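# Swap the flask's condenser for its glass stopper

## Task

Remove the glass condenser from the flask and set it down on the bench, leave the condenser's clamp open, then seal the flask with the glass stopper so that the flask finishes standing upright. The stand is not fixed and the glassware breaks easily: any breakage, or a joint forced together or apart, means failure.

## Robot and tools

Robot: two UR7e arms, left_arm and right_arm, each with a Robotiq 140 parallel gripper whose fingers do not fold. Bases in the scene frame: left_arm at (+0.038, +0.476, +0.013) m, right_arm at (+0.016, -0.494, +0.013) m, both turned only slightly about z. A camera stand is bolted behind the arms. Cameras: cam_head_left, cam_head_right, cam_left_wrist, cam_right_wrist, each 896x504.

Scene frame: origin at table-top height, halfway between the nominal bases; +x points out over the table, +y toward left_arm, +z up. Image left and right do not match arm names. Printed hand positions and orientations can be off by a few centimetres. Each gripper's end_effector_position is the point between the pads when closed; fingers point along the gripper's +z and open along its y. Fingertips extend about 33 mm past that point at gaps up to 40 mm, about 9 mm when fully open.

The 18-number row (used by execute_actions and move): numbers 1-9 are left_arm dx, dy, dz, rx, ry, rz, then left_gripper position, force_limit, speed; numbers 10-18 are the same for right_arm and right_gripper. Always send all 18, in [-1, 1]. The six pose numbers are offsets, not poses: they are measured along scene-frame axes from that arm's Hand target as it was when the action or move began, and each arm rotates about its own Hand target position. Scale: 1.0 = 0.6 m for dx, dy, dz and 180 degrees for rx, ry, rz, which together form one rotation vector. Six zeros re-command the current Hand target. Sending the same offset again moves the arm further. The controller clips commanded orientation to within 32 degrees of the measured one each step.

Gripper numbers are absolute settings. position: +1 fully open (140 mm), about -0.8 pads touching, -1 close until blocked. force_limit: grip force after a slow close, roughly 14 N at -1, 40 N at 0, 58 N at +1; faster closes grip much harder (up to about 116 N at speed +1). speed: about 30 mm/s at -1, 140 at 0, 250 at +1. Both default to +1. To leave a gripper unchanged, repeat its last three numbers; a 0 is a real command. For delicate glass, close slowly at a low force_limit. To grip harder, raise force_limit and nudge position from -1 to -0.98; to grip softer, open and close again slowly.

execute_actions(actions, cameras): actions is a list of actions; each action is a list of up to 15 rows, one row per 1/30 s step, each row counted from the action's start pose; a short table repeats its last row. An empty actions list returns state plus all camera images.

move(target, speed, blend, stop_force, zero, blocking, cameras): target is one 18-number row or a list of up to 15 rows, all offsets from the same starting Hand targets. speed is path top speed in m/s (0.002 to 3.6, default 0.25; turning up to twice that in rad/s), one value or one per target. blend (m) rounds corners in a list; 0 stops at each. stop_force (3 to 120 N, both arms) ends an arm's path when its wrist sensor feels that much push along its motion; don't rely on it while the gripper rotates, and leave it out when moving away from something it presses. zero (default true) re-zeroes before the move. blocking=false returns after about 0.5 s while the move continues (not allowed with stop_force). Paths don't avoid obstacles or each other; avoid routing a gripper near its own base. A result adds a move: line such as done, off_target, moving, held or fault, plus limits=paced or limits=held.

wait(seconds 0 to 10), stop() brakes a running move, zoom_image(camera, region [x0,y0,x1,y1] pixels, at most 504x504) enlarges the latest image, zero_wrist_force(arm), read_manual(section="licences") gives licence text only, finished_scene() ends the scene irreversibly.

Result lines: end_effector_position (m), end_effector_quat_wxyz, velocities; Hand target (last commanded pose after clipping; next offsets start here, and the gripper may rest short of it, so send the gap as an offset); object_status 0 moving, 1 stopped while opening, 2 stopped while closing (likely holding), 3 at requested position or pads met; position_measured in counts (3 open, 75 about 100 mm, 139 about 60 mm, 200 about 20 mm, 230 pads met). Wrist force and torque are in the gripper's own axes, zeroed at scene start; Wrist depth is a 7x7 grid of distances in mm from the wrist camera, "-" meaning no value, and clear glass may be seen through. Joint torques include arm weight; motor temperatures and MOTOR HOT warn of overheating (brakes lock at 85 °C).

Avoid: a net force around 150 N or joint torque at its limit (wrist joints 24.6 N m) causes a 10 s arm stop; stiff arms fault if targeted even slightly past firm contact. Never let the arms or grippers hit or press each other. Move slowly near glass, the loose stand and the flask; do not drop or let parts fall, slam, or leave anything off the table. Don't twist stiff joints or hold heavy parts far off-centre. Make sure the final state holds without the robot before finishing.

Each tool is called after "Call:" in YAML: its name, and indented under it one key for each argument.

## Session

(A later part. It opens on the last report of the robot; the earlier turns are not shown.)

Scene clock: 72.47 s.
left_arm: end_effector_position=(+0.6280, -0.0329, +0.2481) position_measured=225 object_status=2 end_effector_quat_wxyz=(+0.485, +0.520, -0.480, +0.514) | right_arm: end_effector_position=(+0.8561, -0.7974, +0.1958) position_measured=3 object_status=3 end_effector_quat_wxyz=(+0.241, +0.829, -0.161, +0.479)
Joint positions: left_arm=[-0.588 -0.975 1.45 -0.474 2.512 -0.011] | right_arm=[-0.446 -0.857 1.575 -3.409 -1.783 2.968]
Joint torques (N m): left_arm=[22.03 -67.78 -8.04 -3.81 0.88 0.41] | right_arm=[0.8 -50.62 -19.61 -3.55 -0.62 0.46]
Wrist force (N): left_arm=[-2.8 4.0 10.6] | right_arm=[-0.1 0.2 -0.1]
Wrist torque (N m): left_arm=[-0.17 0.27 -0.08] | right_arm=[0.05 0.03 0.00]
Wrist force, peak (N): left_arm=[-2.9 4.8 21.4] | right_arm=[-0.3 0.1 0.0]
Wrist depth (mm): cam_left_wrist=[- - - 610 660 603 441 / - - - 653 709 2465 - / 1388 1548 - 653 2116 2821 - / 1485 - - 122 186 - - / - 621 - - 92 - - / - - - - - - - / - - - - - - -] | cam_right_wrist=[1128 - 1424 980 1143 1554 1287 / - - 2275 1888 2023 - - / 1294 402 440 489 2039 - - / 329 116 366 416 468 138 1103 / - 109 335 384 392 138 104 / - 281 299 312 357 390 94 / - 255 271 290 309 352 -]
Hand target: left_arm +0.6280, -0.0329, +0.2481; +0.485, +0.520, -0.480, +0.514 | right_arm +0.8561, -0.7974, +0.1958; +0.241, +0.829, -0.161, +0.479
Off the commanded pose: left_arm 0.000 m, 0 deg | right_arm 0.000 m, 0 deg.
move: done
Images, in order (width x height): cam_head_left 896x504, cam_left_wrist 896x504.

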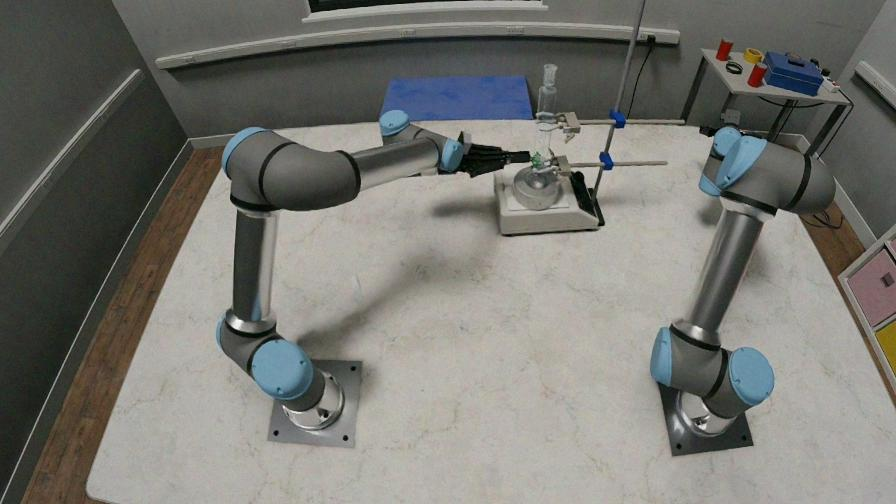

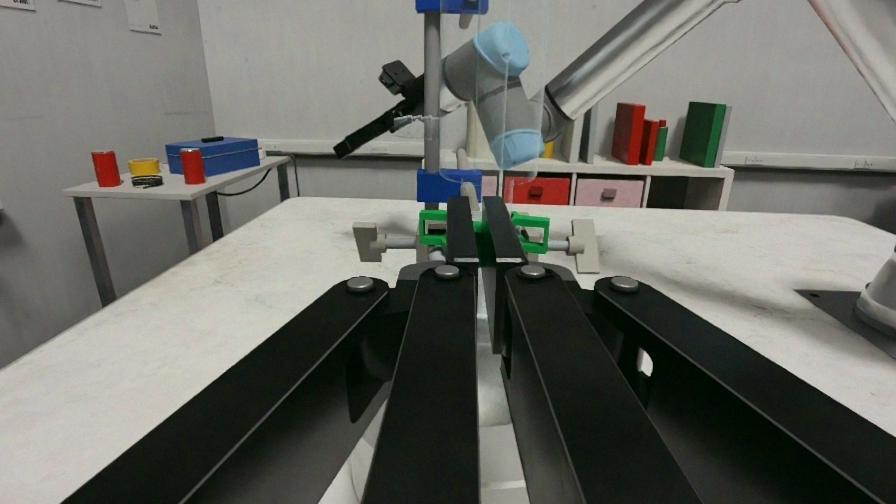

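Call:
move:
  target: [0.0021, 0.0133, 0, 0, 0, 0, -0.98, 0.2, -1, 0, 0, 0, 0, 0, 0, 1, 1, 1]
  speed: 0.015
  stop_force: 25
  cameras: ["cam_left_wrist", "cam_head_left"]

Call:
zoom_image:
  camera: "cam_left_wrist"
  region: [420, 170, 550, 270]

Scene clock: 74.23 s.
left_arm: end_effector_position=(+0.6292, -0.0249, +0.2481) position_measured=225 object_status=2 end_effector_quat_wxyz=(+0.485, +0.520, -0.480, +0.514) | right_arm: end_effector_position=(+0.8561, -0.7974, +0.1958) position_measured=3 object_status=3 end_effector_quat_wxyz=(+0.241, +0.829, -0.161, +0.479)
Joint positions: left_arm=[-0.575 -0.978 1.455 -0.476 2.525 -0.011] | right_arm=[-0.446 -0.857 1.575 -3.409 -1.783 2.968]
Joint torques (N m): left_arm=[12.04 -65.96 -8.64 -4.16 2.14 1.25] | right_arm=[0.2 -51.59 -19.75 -3.43 -0.77 0.18]
Wrist force (N): left_arm=[-0.6 0.9 -3.8] | right_arm=[0.0 0.0 -0.1]
Wrist torque (N m): left_arm=[-0.06 0.08 -0.13] | right_arm=[-0.01 0.01 0.00]
Wrist force, peak (N): left_arm=[-3.0 4.4 10.7] | right_arm=[0.1 -0.3 -0.1]
Wrist depth (mm): cam_left_wrist=[- - - 619 660 609 468 / - - 2489 658 719 2645 2015 / 1459 1671 2465 653 2134 2048 - / - 1443 809 123 185 - 958 / - - - - 92 - - / - - - - - - - / - - - - - - -] | cam_right_wrist=[1169 - 1508 901 1040 1544 1408 / - - 1655 1169 2216 1710 1432 / 1274 399 453 484 2007 1782 1526 / 329 116 380 415 481 130 1080 / - 109 345 358 403 398 104 / - 273 303 322 344 374 95 / - 261 270 294 312 339 -]
Hand target: left_arm +0.6292, -0.0249, +0.2481; +0.485, +0.520, -0.480, +0.514 | right_arm +0.8561, -0.7974, +0.1958; +0.241, +0.829, -0.161, +0.479
Off the commanded pose: left_arm 0.000 m, 0 deg | right_arm 0.000 m, 0 deg.
move: done
Images, in order (width x height): cam_head_left 896x504, cam_left_wrist 896x504.

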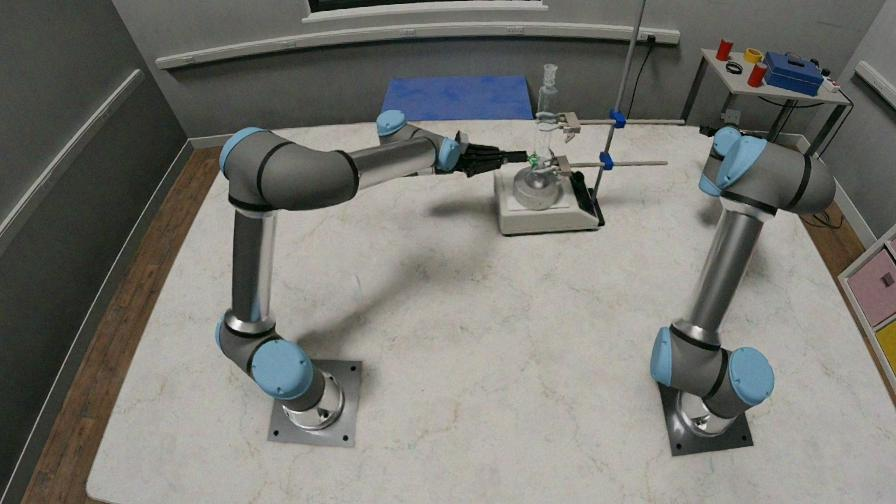

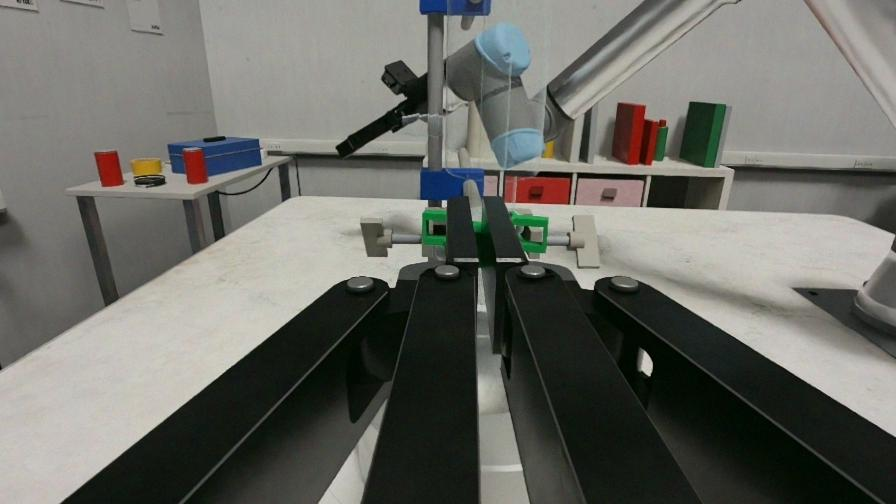

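Scaled by 3.877 from the camera's 896x504 image, which has a finer 1280x720 frame.

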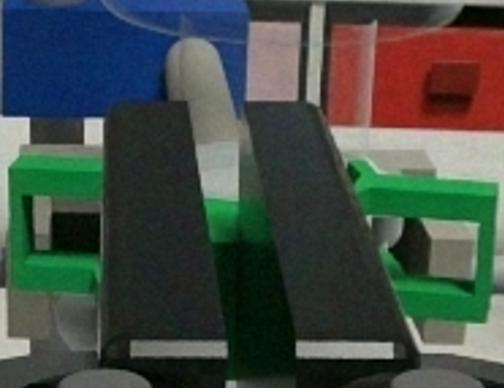

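Call:
move:
  target: [0.0125, 0.1, 0, 0, 0, 0, -0.98, 0.2, -1, 0, 0, 0, 0, 0, 0, 1, 1, 1]
  speed: 0.03
  stop_force: 10
  cameras: ["cam_left_wrist", "cam_head_left"]

Call:
zoom_image:
  camera: "cam_left_wrist"
  region: [360, 130, 600, 300]

Scene clock: 77.57 s.
left_arm: end_effector_position=(+0.6367, +0.0351, +0.2481) position_measured=225 object_status=2 end_effector_quat_wxyz=(+0.485, +0.520, -0.480, +0.514) | right_arm: end_effector_position=(+0.8561, -0.7974, +0.1958) position_measured=3 object_status=3 end_effector_quat_wxyz=(+0.241, +0.829, -0.161, +0.479)
Joint positions: left_arm=[-0.478 -0.998 1.487 -0.489 2.622 -0.011] | right_arm=[-0.446 -0.857 1.575 -3.409 -1.783 2.968]
Joint torques (N m): left_arm=[13.71 -65.75 -7.78 -3.42 2.45 -0.56] | right_arm=[0.95 -50.34 -18.64 -3.29 -0.62 0.43]
Wrist force (N): left_arm=[0.1 0.5 0.3] | right_arm=[0.1 0.1 0.0]
Wrist torque (N m): left_arm=[0.09 0.05 -0.13] | right_arm=[0.02 -0.01 0.01]
Wrist force, peak (N): left_arm=[-0.4 1.4 -4.8] | right_arm=[-0.2 -0.3 0.2]
Wrist depth (mm): cam_left_wrist=[- - - 665 760 2152 490 / - - - 723 786 2418 - / 1567 1567 2098 399 2189 2821 - / 1336 1638 846 122 117 - 641 / - - - - 92 - 613 / - - - - - - - / - - - - - - -] | cam_right_wrist=[- - 1274 933 1153 1526 1499 / 1169 - 1544 1991 2106 1874 1287 / 1327 1440 429 493 2124 1807 - / 329 116 378 429 - 138 1080 / - 109 336 351 411 129 104 / - 277 297 324 - 368 94 / - 258 271 290 312 347 -]
Hand target: left_arm +0.6367, +0.0351, +0.2481; +0.485, +0.520, -0.480, +0.514 | right_arm +0.8561, -0.7974, +0.1958; +0.241, +0.829, -0.161, +0.479
Off the commanded pose: left_arm 0.000 m, 0 deg | right_arm 0.000 m, 0 deg.
move: done
Images, in order (width x height): cam_head_left 896x504, cam_left_wrist 896x504.

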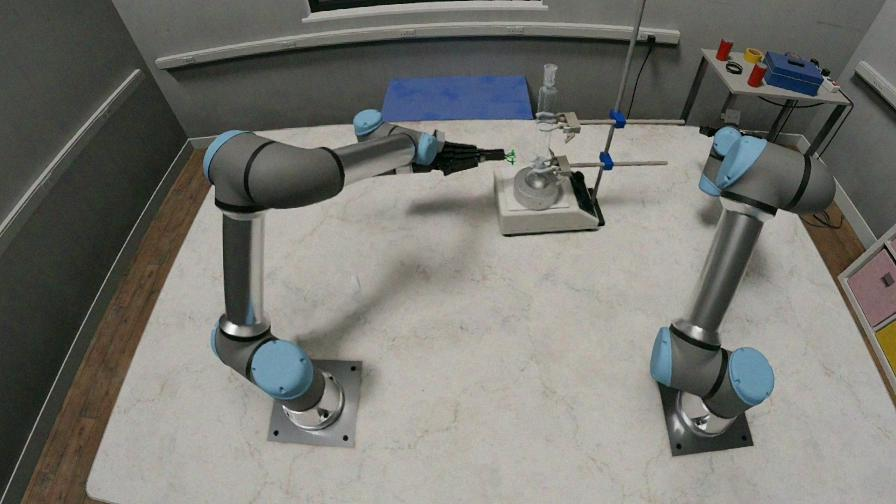

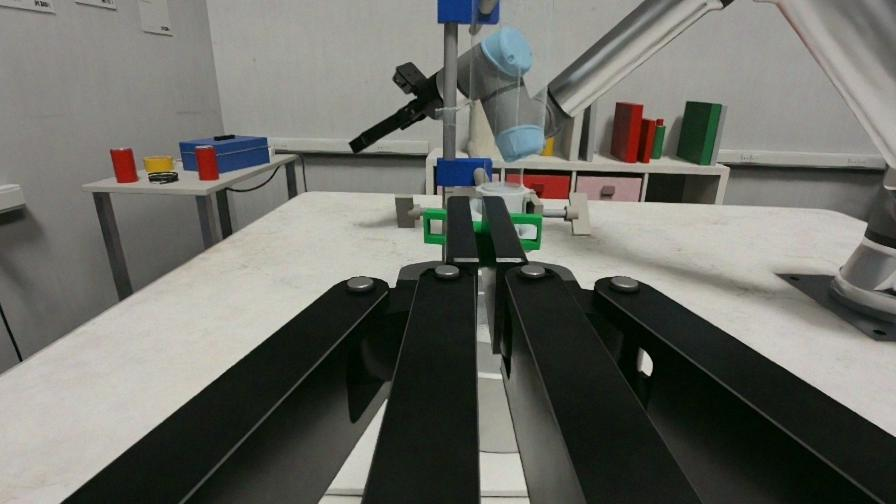

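Scaled by 2.100 from the camera's 896x504 image, which has a finer 1280x720 frame.

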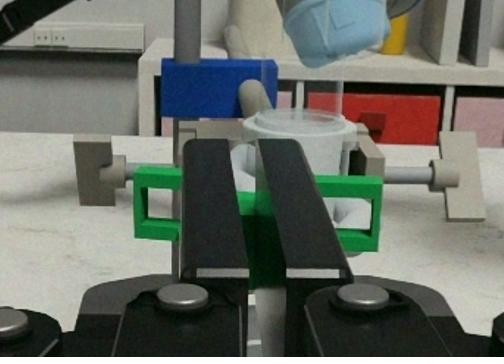

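Call:
move:
  target:
    - [0.0388, 0.2415, -0.05, 0.1046, 0.0423, 0.1978, -0.98, 0.2, -1, 0, 0, 0, 0, 0, 0, 1, 1, 1]
    - [0.0388, 0.2415, -0.24, 0.1046, 0.0423, 0.1978, -0.98, 0.2, -1, 0, 0, 0, 0, 0, 0, 1, 1, 1]
  speed: 0.15
  blend: 0.02
  cameras: ["cam_left_wrist", "cam_head_left", "cam_head_right"]

Scene clock: 83.67 s.
left_arm: end_effector_position=(+0.6600, +0.1800, +0.1042) position_measured=225 object_status=2 end_effector_quat_wxyz=(+0.246, +0.744, -0.342, +0.518) | right_arm: end_effector_position=(+0.8561, -0.7974, +0.1958) position_measured=3 object_status=3 end_effector_quat_wxyz=(+0.241, +0.829, -0.161, +0.479)
Joint positions: left_arm=[-0.5 -1.171 1.907 -0.36 1.947 0.133] | right_arm=[-0.446 -0.857 1.575 -3.409 -1.783 2.968]
Joint torques (N m): left_arm=[-12.55 -26.19 -4.33 -3.7 -2.2 -1.37] | right_arm=[0.51 -49.32 -19.24 -3.38 -0.68 0.62]
Wrist force (N): left_arm=[0.1 0.2 -0.2] | right_arm=[-0.2 0.0 0.2]
Wrist torque (N m): left_arm=[0.03 0.04 -0.01] | right_arm=[0.01 0.04 0.00]
Wrist force, peak (N): left_arm=[-1.5 0.5 0.3] | right_arm=[-0.3 0.2 0.0]
Wrist depth (mm): cam_left_wrist=[- - - 665 - - - / - - - 533 - 237 - / - 376 378 - - 241 - / - - - 122 190 - - / 245 - - - 92 - - / - - - - - - - / - - - - - - -] | cam_right_wrist=[- - - 1032 1032 1603 1440 / - - 1473 1931 2023 1722 1294 / 1307 419 418 464 2039 1833 - / 329 116 379 408 464 138 1128 / - 109 334 360 387 138 104 / - 279 300 326 339 381 94 / - 259 272 295 312 336 -]
Hand target: left_arm +0.6600, +0.1800, +0.1041; +0.246, +0.744, -0.342, +0.518 | right_arm +0.8561, -0.7974, +0.1958; +0.241, +0.829, -0.161, +0.479
Off the commanded pose: left_arm 0.000 m, 0 deg | right_arm 0.000 m, 0 deg.
move: done
Images, in order (width x height): cam_head_left 896x504, cam_head_right 896x504, cam_left_wrist 896x504.

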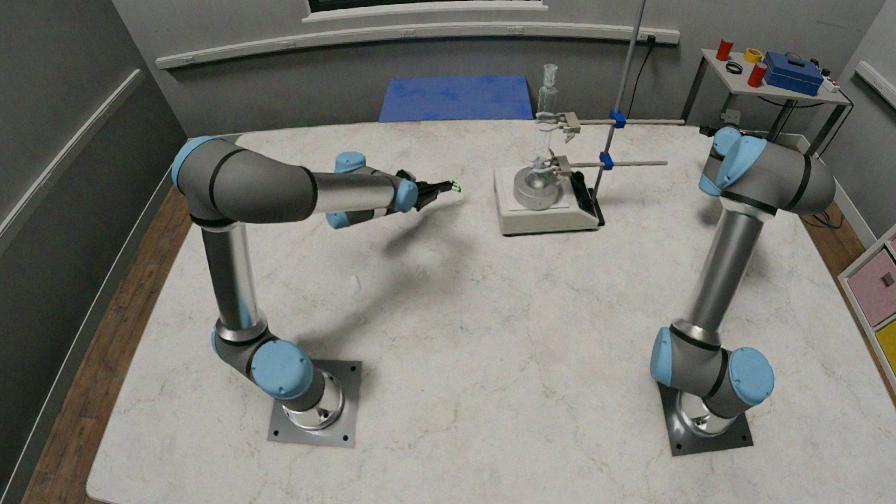

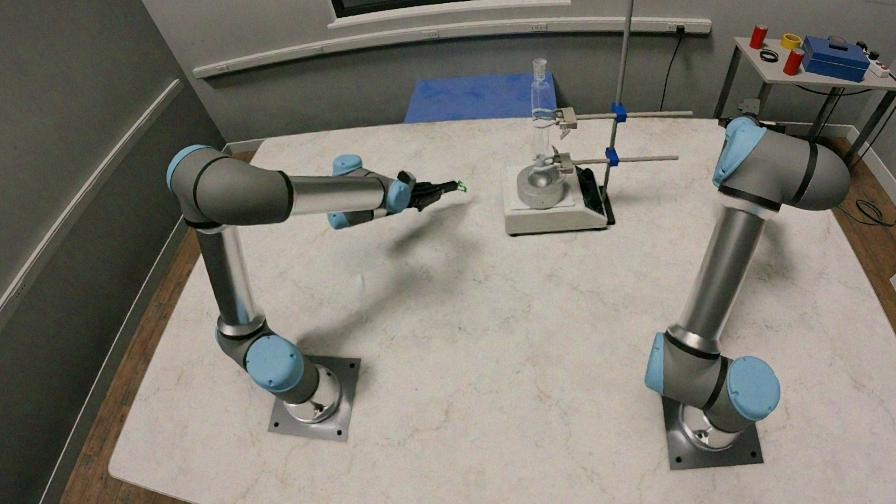

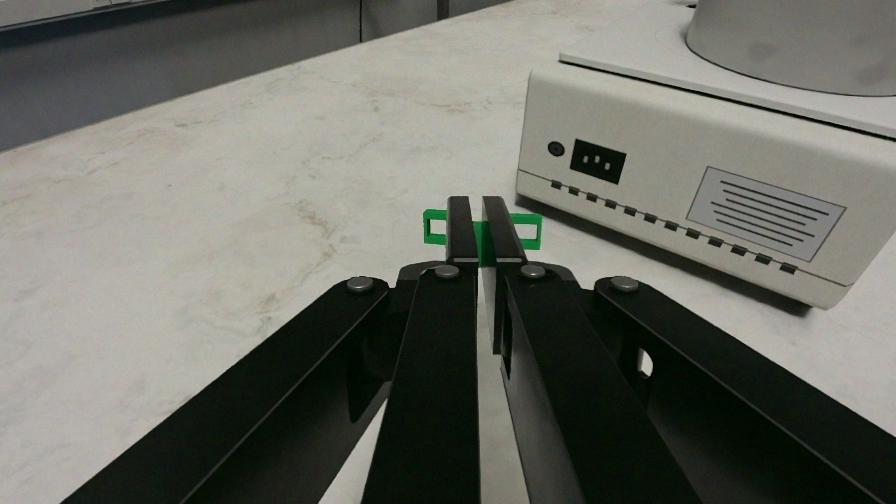

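Call:
move:
  target: [0, 0, -0.09, 0, 0, 0, -0.98, 0.2, -1, 0, 0, 0, 0, 0, 0, 1, 1, 1]
  speed: 0.08

Call:
move:
  target: [0, 0, -0.035, 0, 0, 0, -0.98, 0.2, -1, 0, 0, 0, 0, 0, 0, 1, 1, 1]
  speed: 0.01
  stop_force: 3
  cameras: ["cam_left_wrist", "cam_head_left"]

Scene clock: 85.30 s.
left_arm: end_effector_position=(+0.6600, +0.1800, +0.0502) position_measured=225 object_status=2 end_effector_quat_wxyz=(+0.246, +0.744, -0.342, +0.518) | right_arm: end_effector_position=(+0.8561, -0.7974, +0.1958) position_measured=3 object_status=3 end_effector_quat_wxyz=(+0.241, +0.829, -0.161, +0.479)
Joint positions: left_arm=[-0.5 -1.073 1.942 -0.492 1.947 0.133] | right_arm=[-0.446 -0.857 1.575 -3.409 -1.783 2.968]
Joint torques (N m): left_arm=[-4 -28.22 -2 -3.41 0.91 -1.29] | right_arm=[0.01 -49.9 -18.39 -3.41 -0.58 0.35]
Wrist force (N): left_arm=[-0.2 0.3 0.0] | right_arm=[-0.2 0.0 0.1]
Wrist torque (N m): left_arm=[0.03 0.07 0.01] | right_arm=[0.01 0.03 0.00]
Wrist force, peak (N): left_arm=[-1.0 0.8 -0.3] | right_arm=[-0.2 -0.1 0.3]
Wrist depth (mm): cam_left_wrist=[- - 513 - 245 - - / - - 355 - - - - / 268 - - - - - 222 / - - - 123 190 226 226 / - - - - 92 197 - / - - - - - - - / - - - - - - -] | cam_right_wrist=[- 1164 1158 976 1976 1563 1393 / 1262 - 1400 1960 2106 2023 1363 / 1255 1385 434 484 2007 2089 - / 321 116 379 408 440 130 1128 / - 109 330 364 381 130 104 / - 276 300 325 348 - 94 / - 258 269 288 315 335 -]
Hand target: left_arm +0.6600, +0.1800, +0.0501; +0.246, +0.744, -0.342, +0.518 | right_arm +0.8561, -0.7974, +0.1958; +0.241, +0.829, -0.161, +0.479
Off the commanded pose: left_arm 0.000 m, 0 deg | right_arm 0.000 m, 0 deg.
move: done

Scene clock: 88.30 s.
left_arm: end_effector_position=(+0.6600, +0.1799, +0.0345) position_measured=225 object_status=2 end_effector_quat_wxyz=(+0.246, +0.744, -0.342, +0.518) | right_arm: end_effector_position=(+0.8561, -0.7974, +0.1958) position_measured=3 object_status=3 end_effector_quat_wxyz=(+0.241, +0.829, -0.161, +0.479)
Joint positions: left_arm=[-0.5 -1.043 1.948 -0.529 1.947 0.133] | right_arm=[-0.446 -0.857 1.575 -3.409 -1.783 2.968]
Joint torques (N m): left_arm=[-3.78 -55.85 -23.6 1.47 1.16 -0.61] | right_arm=[0.23 -48.87 -19.35 -3.5 -0.7 0.56]
Wrist force (N): left_arm=[1.7 0.8 -0.2] | right_arm=[-0.2 0.1 -0.1]
Wrist torque (N m): left_arm=[0.10 0.12 0.05] | right_arm=[0.01 0.04 0.01]
Wrist force, peak (N): left_arm=[3.3 1.2 -2.3] | right_arm=[-0.3 0.1 0.1]
Wrist depth (mm): cam_left_wrist=[- - - - - - 183 / - - - 307 - - 194 / - - - 255 - 234 - / - - 194 121 109 209 - / 171 - - - 92 - 159 / - - - - - - 150 / - - - - - - -] | cam_right_wrist=[1158 - 1722 947 988 1573 1393 / - 1448 1499 1655 2450 1758 1378 / 1268 405 433 484 2023 1902 1473 / 327 116 378 405 458 138 1103 / - 109 334 360 396 394 104 / - 278 306 324 349 374 94 / - 258 269 293 312 336 -]
Hand target: left_arm +0.6600, +0.1799, +0.0345; +0.246, +0.744, -0.342, +0.518 (not the last commanded pose) | right_arm +0.8561, -0.7974, +0.1958; +0.241, +0.829, -0.161, +0.479
Off the commanded pose: left_arm 0.005 m, 0 deg | right_arm 0.000 m, 0 deg.
move: contact (left_arm)
Images, in order (width x height): cam_head_left 896x504, cam_left_wrist 896x504.

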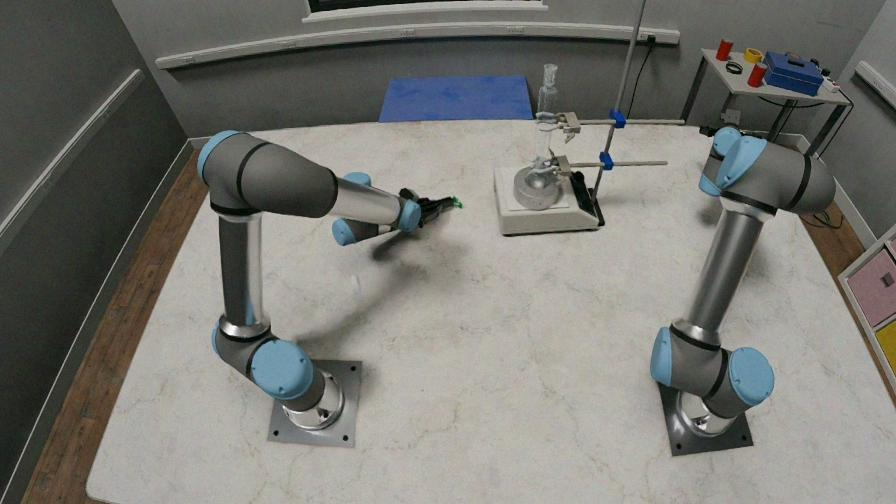

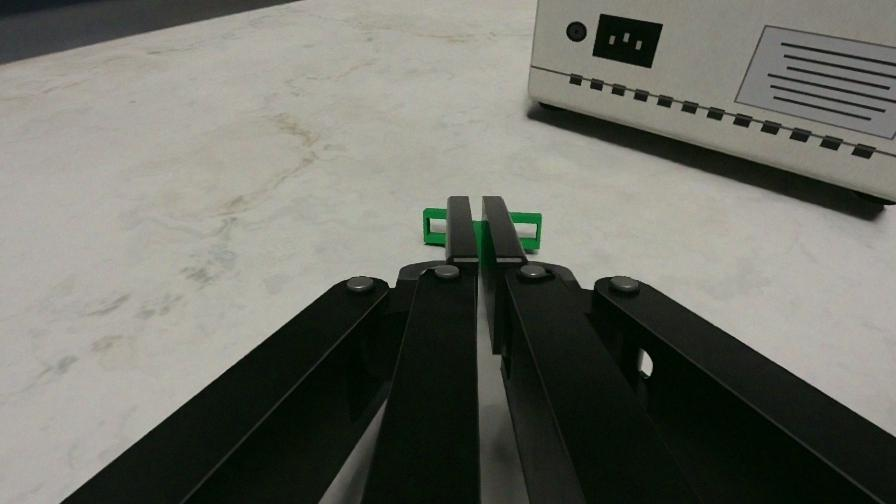

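Call:
move:
  target: [0, 0, 0, 0, 0, 0, -0.6, 0.2, -1, 0, 0, 0, 0, 0, 0, 1, 1, 1]
  cameras: ["cam_left_wrist"]

Call:
move:
  target: [-0.06, 0.072, 0.034, 0, 0, 0, -0.6, 0.2, -1, 0, 0, 0, 0, 0, 0, 1, 1, 1]
  speed: 0.05
  cameras: ["cam_left_wrist"]

Scene clock: 89.33 s.
left_arm: end_effector_position=(+0.6600, +0.1800, +0.0345) position_measured=205 object_status=0 end_effector_quat_wxyz=(+0.246, +0.744, -0.342, +0.518) | right_arm: end_effector_position=(+0.8561, -0.7974, +0.1958) position_measured=3 object_status=3 end_effector_quat_wxyz=(+0.241, +0.829, -0.161, +0.479)
Joint positions: left_arm=[-0.5 -1.043 1.948 -0.529 1.947 0.133] | right_arm=[-0.446 -0.857 1.575 -3.409 -1.783 2.968]
Joint torques (N m): left_arm=[-3.58 -55.28 -23.79 -0.55 1.02 -0.6] | right_arm=[0.86 -49.51 -19.44 -3.35 -0.81 0.43]
Wrist force (N): left_arm=[-0.3 0.5 -0.2] | right_arm=[-0.2 0.0 -0.1]
Wrist torque (N m): left_arm=[0.11 0.12 0.04] | right_arm=[0.01 0.05 0.01]
Wrist force, peak (N): left_arm=[1.9 1.0 -0.4] | right_arm=[-0.2 0.3 0.0]
Wrist depth (mm): cam_left_wrist=[- - 480 - - 210 - / - - - 323 300 227 - / - - - - 243 - - / 204 - - 121 109 - - / - 167 - 110 - - - / - - - - - - - / - - - - - - -] | cam_right_wrist=[- 1208 1348 927 1174 1644 1440 / 1356 - 1916 1745 2106 - 1408 / 1300 1517 - - 1960 - - / - 116 - 428 468 138 1098 / - 109 336 351 398 396 104 / - 277 298 320 349 375 94 / - 258 273 290 312 336 -]
Hand target: left_arm +0.6600, +0.1799, +0.0345; +0.246, +0.744, -0.342, +0.518 | right_arm +0.8561, -0.7974, +0.1958; +0.241, +0.829, -0.161, +0.479
Off the commanded pose: left_arm 0.000 m, 0 deg | right_arm 0.000 m, 0 deg.
move: done
Images, in order (width x height): cam_left_wrist 896x504.

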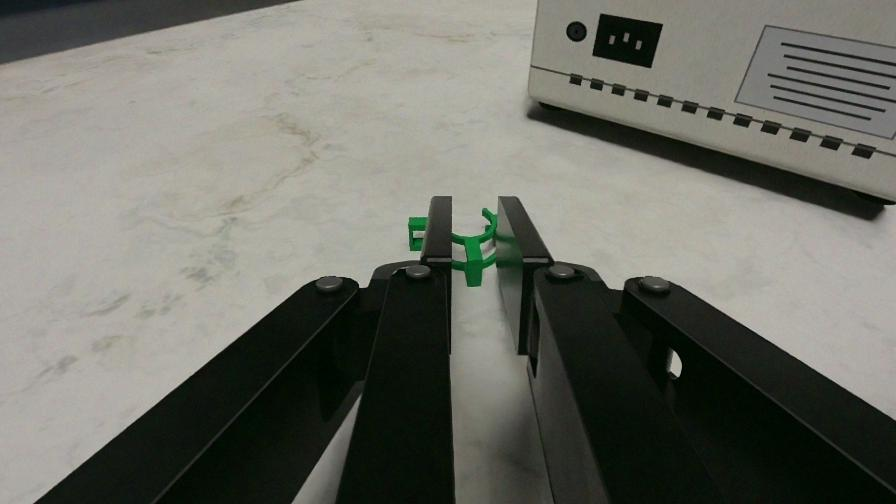

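Scene clock: 91.03 s.
left_arm: end_effector_position=(+0.6241, +0.2230, +0.0548) position_measured=205 object_status=3 end_effector_quat_wxyz=(+0.246, +0.744, -0.342, +0.518) | right_arm: end_effector_position=(+0.8561, -0.7974, +0.1958) position_measured=3 object_status=3 end_effector_quat_wxyz=(+0.241, +0.829, -0.161, +0.479)
Joint positions: left_arm=[-0.441 -1.151 2.061 -0.524 2.001 0.156] | right_arm=[-0.446 -0.857 1.575 -3.409 -1.783 2.968]
Joint torques (N m): left_arm=[12.63 -51.34 -1.64 1.1 2.81 1.43] | right_arm=[0.5 -50.71 -19.18 -3.24 -0.82 0.58]
Wrist force (N): left_arm=[0.1 0.5 -0.4] | right_arm=[-0.1 0.2 -0.2]
Wrist torque (N m): left_arm=[0.07 0.06 -0.13] | right_arm=[0.05 0.03 0.01]
Wrist force, peak (N): left_arm=[-0.7 0.7 0.6] | right_arm=[-0.2 0.2 0.2]
Wrist depth (mm): cam_left_wrist=[- - 507 - - - - / - - 364 - 329 - - / - - - - - - - / - 231 - 109 109 - 233 / 199 199 - 92 - 202 - / - - - - - - - / - - - - - - -] | cam_right_wrist=[- - 1465 973 1133 1573 1424 / - 1408 1465 1847 2106 1888 1334 / 1294 1499 444 468 1976 1782 1508 / 329 136 361 414 481 129 1180 / - 109 335 361 390 138 104 / - 274 301 328 345 374 94 / - 258 271 288 311 334 -]
Hand target: left_arm +0.6240, +0.2231, +0.0549; +0.246, +0.744, -0.342, +0.518 | right_arm +0.8561, -0.7974, +0.1958; +0.241, +0.829, -0.161, +0.479
Off the commanded pose: left_arm 0.000 m, 0 deg | right_arm 0.000 m, 0 deg.
move: done
Images, in order (width x height): cam_left_wrist 896x504.

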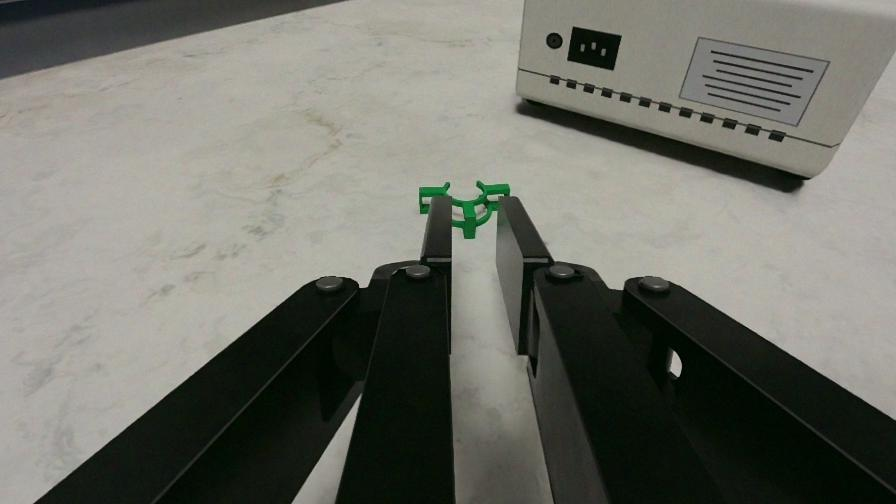

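Call:
move:
  target: [0, 0, 0, 0, 0, 0, -0.6, 0.2, -1, -0.5935, 0.2957, 0.3737, 0.0542, -0.1590, 0.2507, 1, 1, 1]
  speed: 0.25
  cameras: ["cam_right_wrist", "cam_head_left"]

Scene clock: 96.43 s.
left_arm: end_effector_position=(+0.6240, +0.2231, +0.0549) position_measured=205 object_status=3 end_effector_quat_wxyz=(+0.246, +0.744, -0.342, +0.518) | right_arm: end_effector_position=(+0.5000, -0.6200, +0.4200) position_measured=3 object_status=3 end_effector_quat_wxyz=(-0.074, +0.704, +0.074, +0.703)
Joint positions: left_arm=[-0.441 -1.151 2.061 -0.524 2.002 0.157] | right_arm=[-1.372 -1.733 2.503 -3.783 -0.012 3.012]
Joint torques (N m): left_arm=[13.94 -51.89 -1.62 1 2.74 1.26] | right_arm=[-4.14 -1.02 -23.94 -2.73 2.77 2.72]
Wrist force (N): left_arm=[0.1 0.2 -0.3] | right_arm=[-0.4 -0.2 1.0]
Wrist torque (N m): left_arm=[0.01 0.05 -0.12] | right_arm=[-0.07 0.05 -0.07]
Wrist force, peak (N): left_arm=[0.0 0.6 -0.5] | right_arm=[0.0 -0.7 1.6]
Wrist depth (mm): cam_left_wrist=[- - - - - - - / - - - 356 - - - / - 280 - 307 290 274 - / - - - 109 - - - / - - - 92 - - 197 / - - - - - - - / - - - - - - -] | cam_right_wrist=[1807 - - 1734 - 1573 1400 / 2106 - - - - - 1734 / 2627 2160 1807 1833 2007 - - / - 116 2055 1945 1916 138 1094 / - 108 1758 - - 130 104 / - 395 390 - 710 743 94 / - - 559 579 598 642 -]
Hand target: left_arm +0.6240, +0.2231, +0.0549; +0.246, +0.744, -0.342, +0.518 | right_arm +0.5000, -0.6200, +0.4201; -0.074, +0.703, +0.074, +0.703
Off the commanded pose: left_arm 0.000 m, 0 deg | right_arm 0.000 m, 0 deg.
move: done
Images, in order (width x height): cam_head_left 896x504, cam_right_wrist 896x504.

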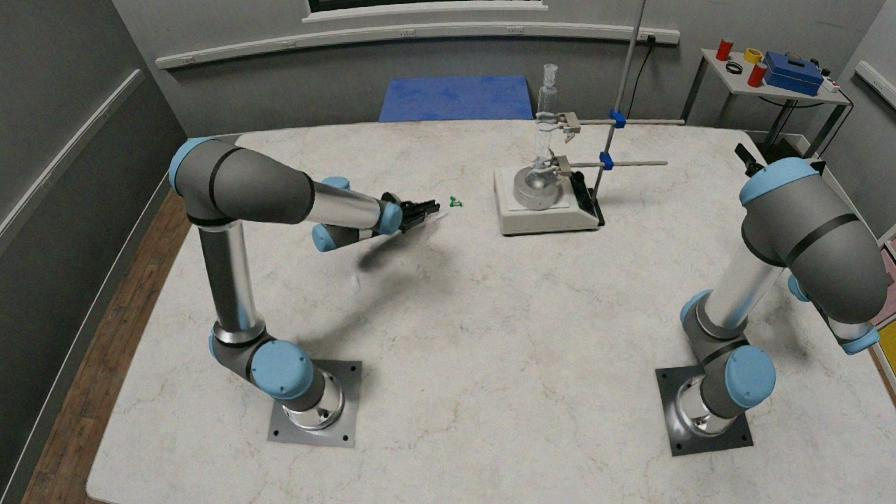

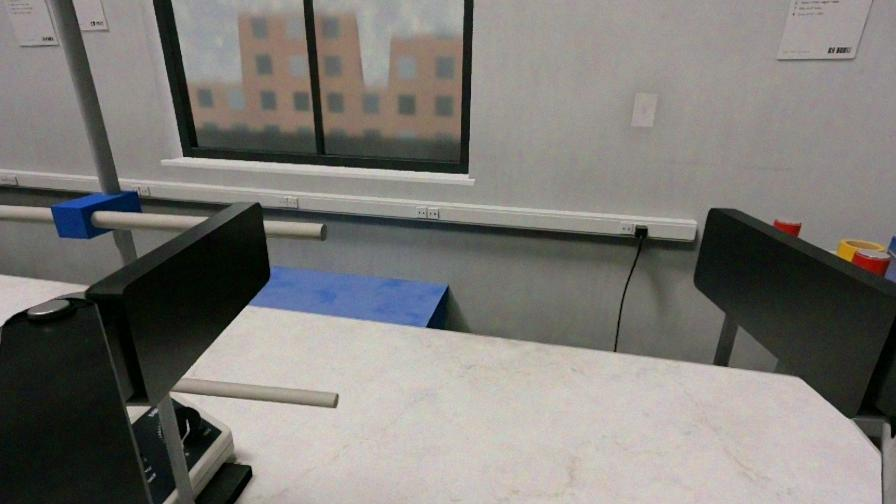

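Call:
move:
  target: [0, 0, 0, 0, 0, 0, -0.6, 0.2, -1, -0.2, 0.7167, -0.1, 0, 0, 0, 1, 1, 1]
  speed: 0.2
  cameras: ["cam_right_wrist", "cam_head_left"]

Scene clock: 98.60 s.
left_arm: end_effector_position=(+0.6240, +0.2231, +0.0549) position_measured=205 object_status=3 end_effector_quat_wxyz=(+0.246, +0.744, -0.342, +0.518) | right_arm: end_effector_position=(+0.4663, -0.4625, +0.3962) position_measured=3 object_status=3 end_effector_quat_wxyz=(-0.077, +0.702, +0.078, +0.704)
Joint positions: left_arm=[-0.441 -1.151 2.061 -0.524 2.002 0.157] | right_arm=[-1.347 -2.161 2.794 -3.858 -0.026 3.223]
Joint torques (N m): left_arm=[13.02 -51.51 -2.15 1.15 2.85 1.48] | right_arm=[8.2 17.87 -23.34 0.3 -2.76 -2.63]
Wrist force (N): left_arm=[-0.2 0.3 0.0] | right_arm=[-0.3 -0.1 1.0]
Wrist torque (N m): left_arm=[0.03 0.12 -0.13] | right_arm=[-0.06 0.02 0.10]
Wrist force, peak (N): left_arm=[0.4 0.4 -0.5] | right_arm=[-2.6 -5.4 0.8]
Wrist depth (mm): cam_left_wrist=[- - 476 522 - - - / - - - 366 - - - / - 276 283 303 - 286 274 / - - 257 111 112 232 - / 187 - - 92 - - - / - - - - - - - / - - - - - - -] | cam_right_wrist=[1874 - 1847 - - 1482 1544 / - - - - 1758 1655 - / 403 354 378 1847 1847 - - / 2523 116 398 2142 - 138 1348 / - 109 412 1874 - 129 104 / - 507 495 650 - 756 94 / - - 486 565 - 589 -]
Hand target: left_arm +0.6240, +0.2231, +0.0549; +0.246, +0.744, -0.342, +0.518 | right_arm +0.4663, -0.4626, +0.3962; -0.077, +0.702, +0.078, +0.704 (not the last commanded pose)
Off the commanded pose: left_arm 0.000 m, 0 deg | right_arm 0.288 m, 1 deg.
move: held (right_arm; a check stopped the path); limits=held
pose unreachable (right arm): on one or more control steps of this call, first in action 0 (counted from 0), this arm could not follow its commanded pose, so it was not sent that pose on those steps. It may still have moved: this result reports where it is.
cause: moving toward the commanded pose would bring two parts of the arm too close to each other (joints 3 (elbow) and 4 (wrist 1) lie between them).
Images, in order (width x height): cam_head_left 896x504, cam_right_wrist 896x504.

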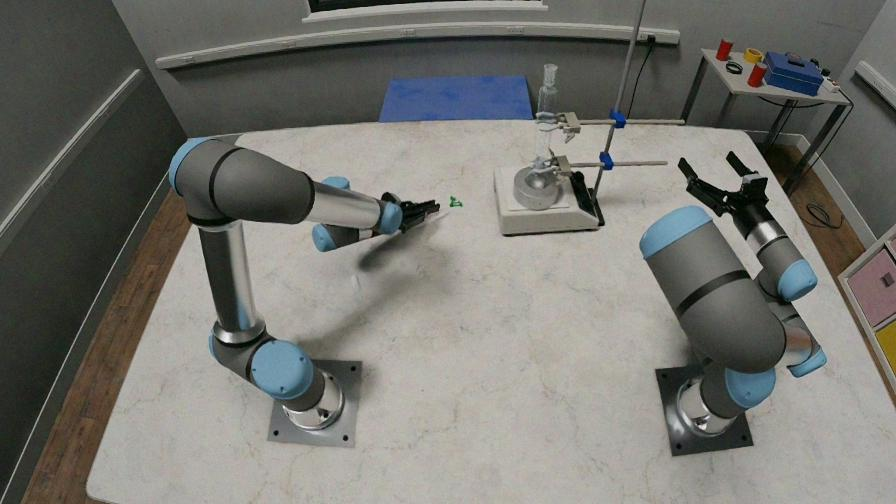

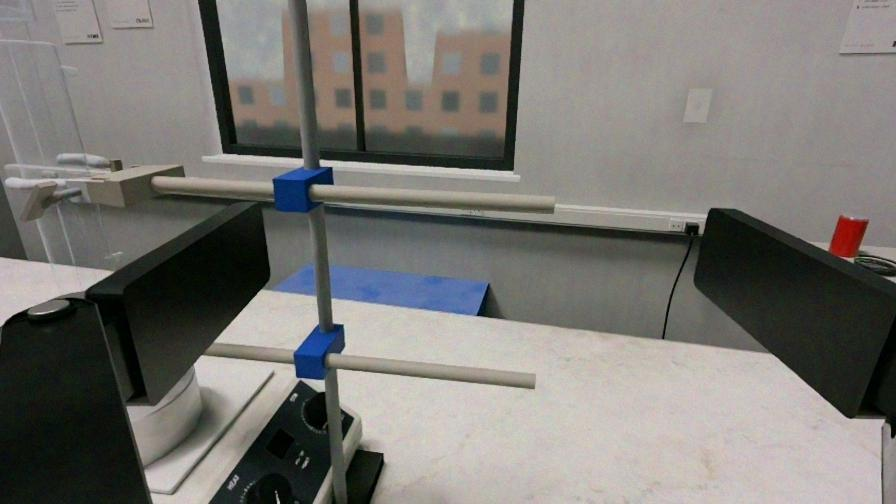

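Call:
move:
  target:
    - [0, 0, 0, 0, 0, 0, -0.6, 0.2, -1, 0.056, -0.06, 0.04, -0.0693, 0.326, 0, 1, 1, 1]
    - [0, 0, 0, 0, 0, 0, -0.6, 0.2, -1, 0.006, 0.43, 0.04, -0.0693, 0.326, 0, 1, 1, 1]
  speed: 0.2
  blend: 0.02
  cameras: ["cam_right_wrist", "cam_head_left"]

Scene clock: 105.27 s.
left_arm: end_effector_position=(+0.6240, +0.2231, +0.0549) position_measured=205 object_status=3 end_effector_quat_wxyz=(+0.246, +0.744, -0.342, +0.518) | right_arm: end_effector_position=(+0.4699, -0.2047, +0.4202) position_measured=3 object_status=3 end_effector_quat_wxyz=(-0.032, +0.960, +0.103, +0.258)
Joint positions: left_arm=[-0.441 -1.151 2.061 -0.524 2.002 0.157] | right_arm=[0.33 -1.819 1.685 -1.96 -1.632 3.264]
Joint torques (N m): left_arm=[13.96 -51.71 -1.57 1.11 2.71 1.51] | right_arm=[10.9 -8.53 -30.28 -1.94 -2.46 2.8]
Wrist force (N): left_arm=[0.2 0.5 -0.3] | right_arm=[0.8 0.3 -0.1]
Wrist torque (N m): left_arm=[0.06 0.04 -0.12] | right_arm=[0.04 0.01 -0.10]
Wrist force, peak (N): left_arm=[0.1 0.7 -0.5] | right_arm=[0.9 1.7 -0.2]
Wrist depth (mm): cam_left_wrist=[1181 - 515 501 - 246 214 / 373 359 - 358 - - - / - - - - 287 295 - / - 227 - 111 109 - - / - - - 92 - - - / - - - - - - - / - - - - - - -] | cam_right_wrist=[- - 617 472 - - - / 513 604 607 413 - 367 363 / 579 587 - - - - - / - 116 573 - - 130 116 / - 109 556 - - 128 104 / - 539 - 519 542 532 94 / - 529 532 - 500 - -]
Hand target: left_arm +0.6240, +0.2231, +0.0549; +0.246, +0.744, -0.342, +0.518 | right_arm +0.4699, -0.2046, +0.4202; -0.032, +0.960, +0.103, +0.258
Off the commanded pose: left_arm 0.000 m, 0 deg | right_arm 0.000 m, 0 deg.
move: done
Images, in order (width x height): cam_head_left 896x504, cam_right_wrist 896x504.

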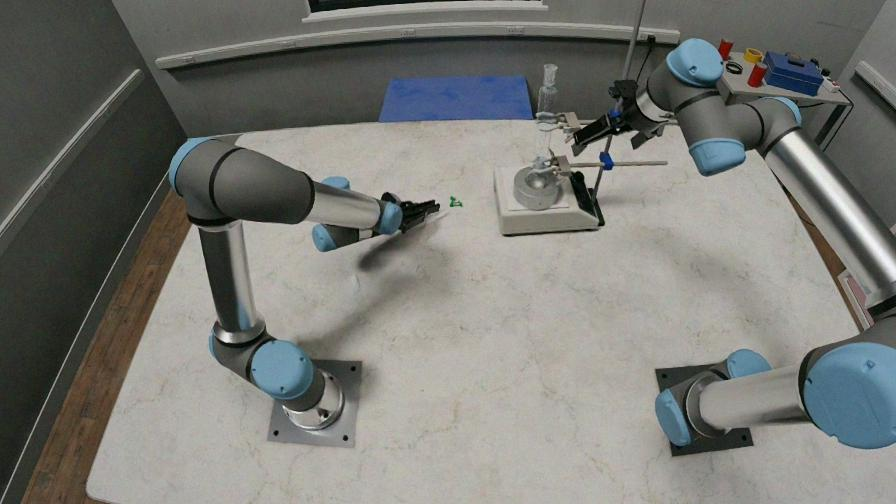

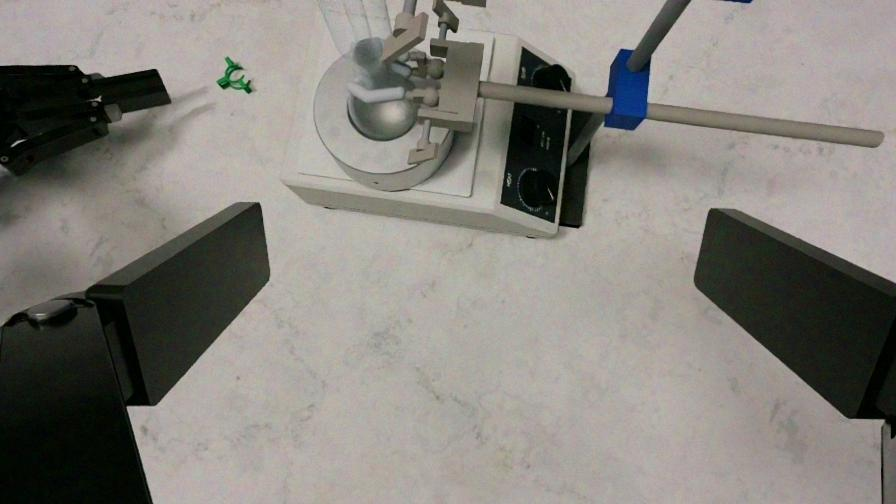

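Call:
move:
  target: [0, 0, 0, 0, 0, 0, -0.6, 0.2, -1, -0.0167, 0.05, -0.0833, 0.0693, -0.326, 0, -0.333, 1, 0]
  speed: 0.15
  cameras: ["cam_right_wrist", "cam_head_left"]

Call:
zoom_image:
  camera: "cam_right_wrist"
  region: [350, 80, 600, 280]

Scene clock: 110.57 s.
left_arm: end_effector_position=(+0.6240, +0.2231, +0.0549) position_measured=205 object_status=3 end_effector_quat_wxyz=(+0.246, +0.744, -0.342, +0.518) | right_arm: end_effector_position=(+0.4599, -0.1746, +0.3702) position_measured=171 object_status=3 end_effector_quat_wxyz=(-0.077, +0.702, +0.078, +0.704)
Joint positions: left_arm=[-0.441 -1.151 2.061 -0.524 2.002 0.157] | right_arm=[0.557 -1.475 2.467 -4.136 -1.93 3.14]
Joint torques (N m): left_arm=[14.24 -50.73 -1.56 1.24 2.79 1.36] | right_arm=[7.13 -13.34 -21.26 -3.93 -2.44 -2.52]
Wrist force (N): left_arm=[-0.4 0.4 0.0] | right_arm=[-0.3 -0.3 1.1]
Wrist torque (N m): left_arm=[0.05 0.15 -0.12] | right_arm=[-0.10 -0.07 0.12]
Wrist force, peak (N): left_arm=[-0.1 0.6 -0.6] | right_arm=[-0.9 0.0 1.4]
Wrist depth (mm): cam_left_wrist=[- - 473 - - - - / - - - - - 273 - / - - 268 - - - - / - - 252 109 108 227 - / - - - 93 - - - / - - - - - - - / - - - - - - -] | cam_right_wrist=[- 1795 1807 1795 1795 1363 1517 / - - - 1722 1666 1644 - / 2317 2124 2007 1722 297 287 266 / - - 2255 - 129 332 - / - 77 77 374 - 89 83 / - - - - - - - / - - - - - - -]
Hand target: left_arm +0.6240, +0.2231, +0.0549; +0.246, +0.744, -0.342, +0.518 | right_arm +0.4599, -0.1746, +0.3702; -0.077, +0.702, +0.078, +0.704
Off the commanded pose: left_arm 0.000 m, 0 deg | right_arm 0.000 m, 0 deg.
move: done
Images, in order (width x height): cam_head_left 896x504, cam_right_wrist 896x504.

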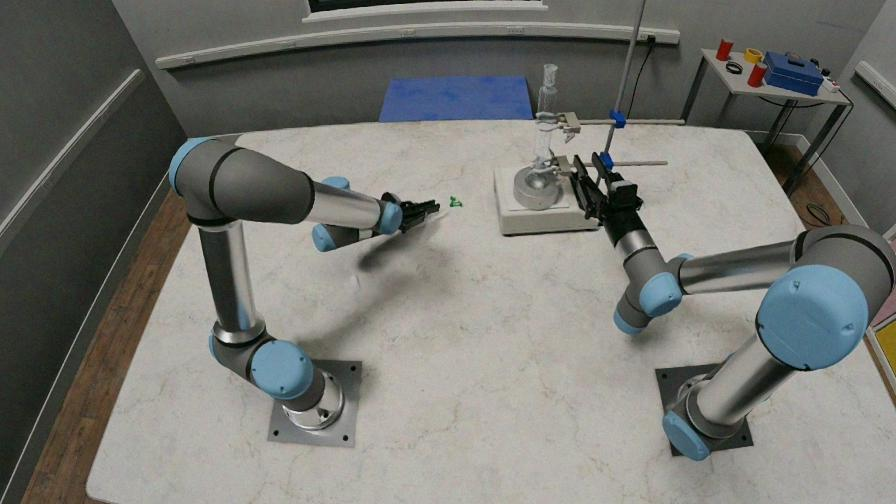

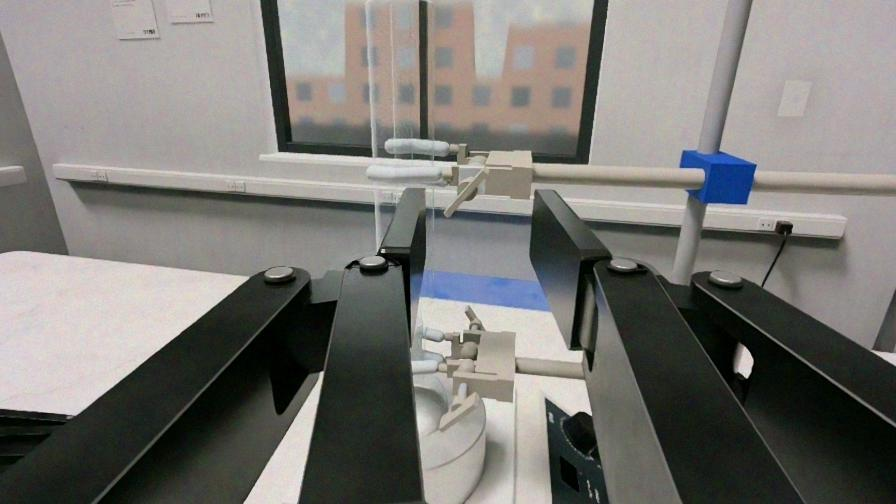

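Scaled by 2.016 from the camera's 896x504 image, which has a finer 1280x720 frame.

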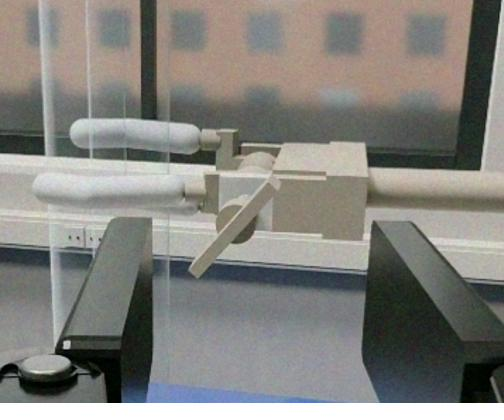

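Call:
zoom_image:
  camera: "cam_right_wrist"
  region: [330, 170, 660, 370]

Scaled by 1.527 from the camera's 896x504 image, which has a finer 1280x720 frame.

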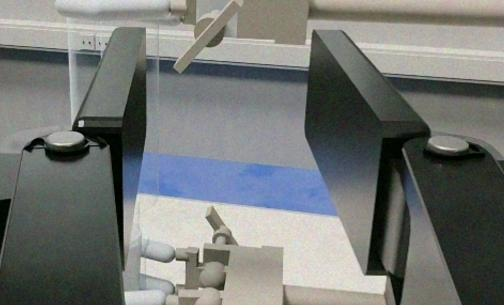

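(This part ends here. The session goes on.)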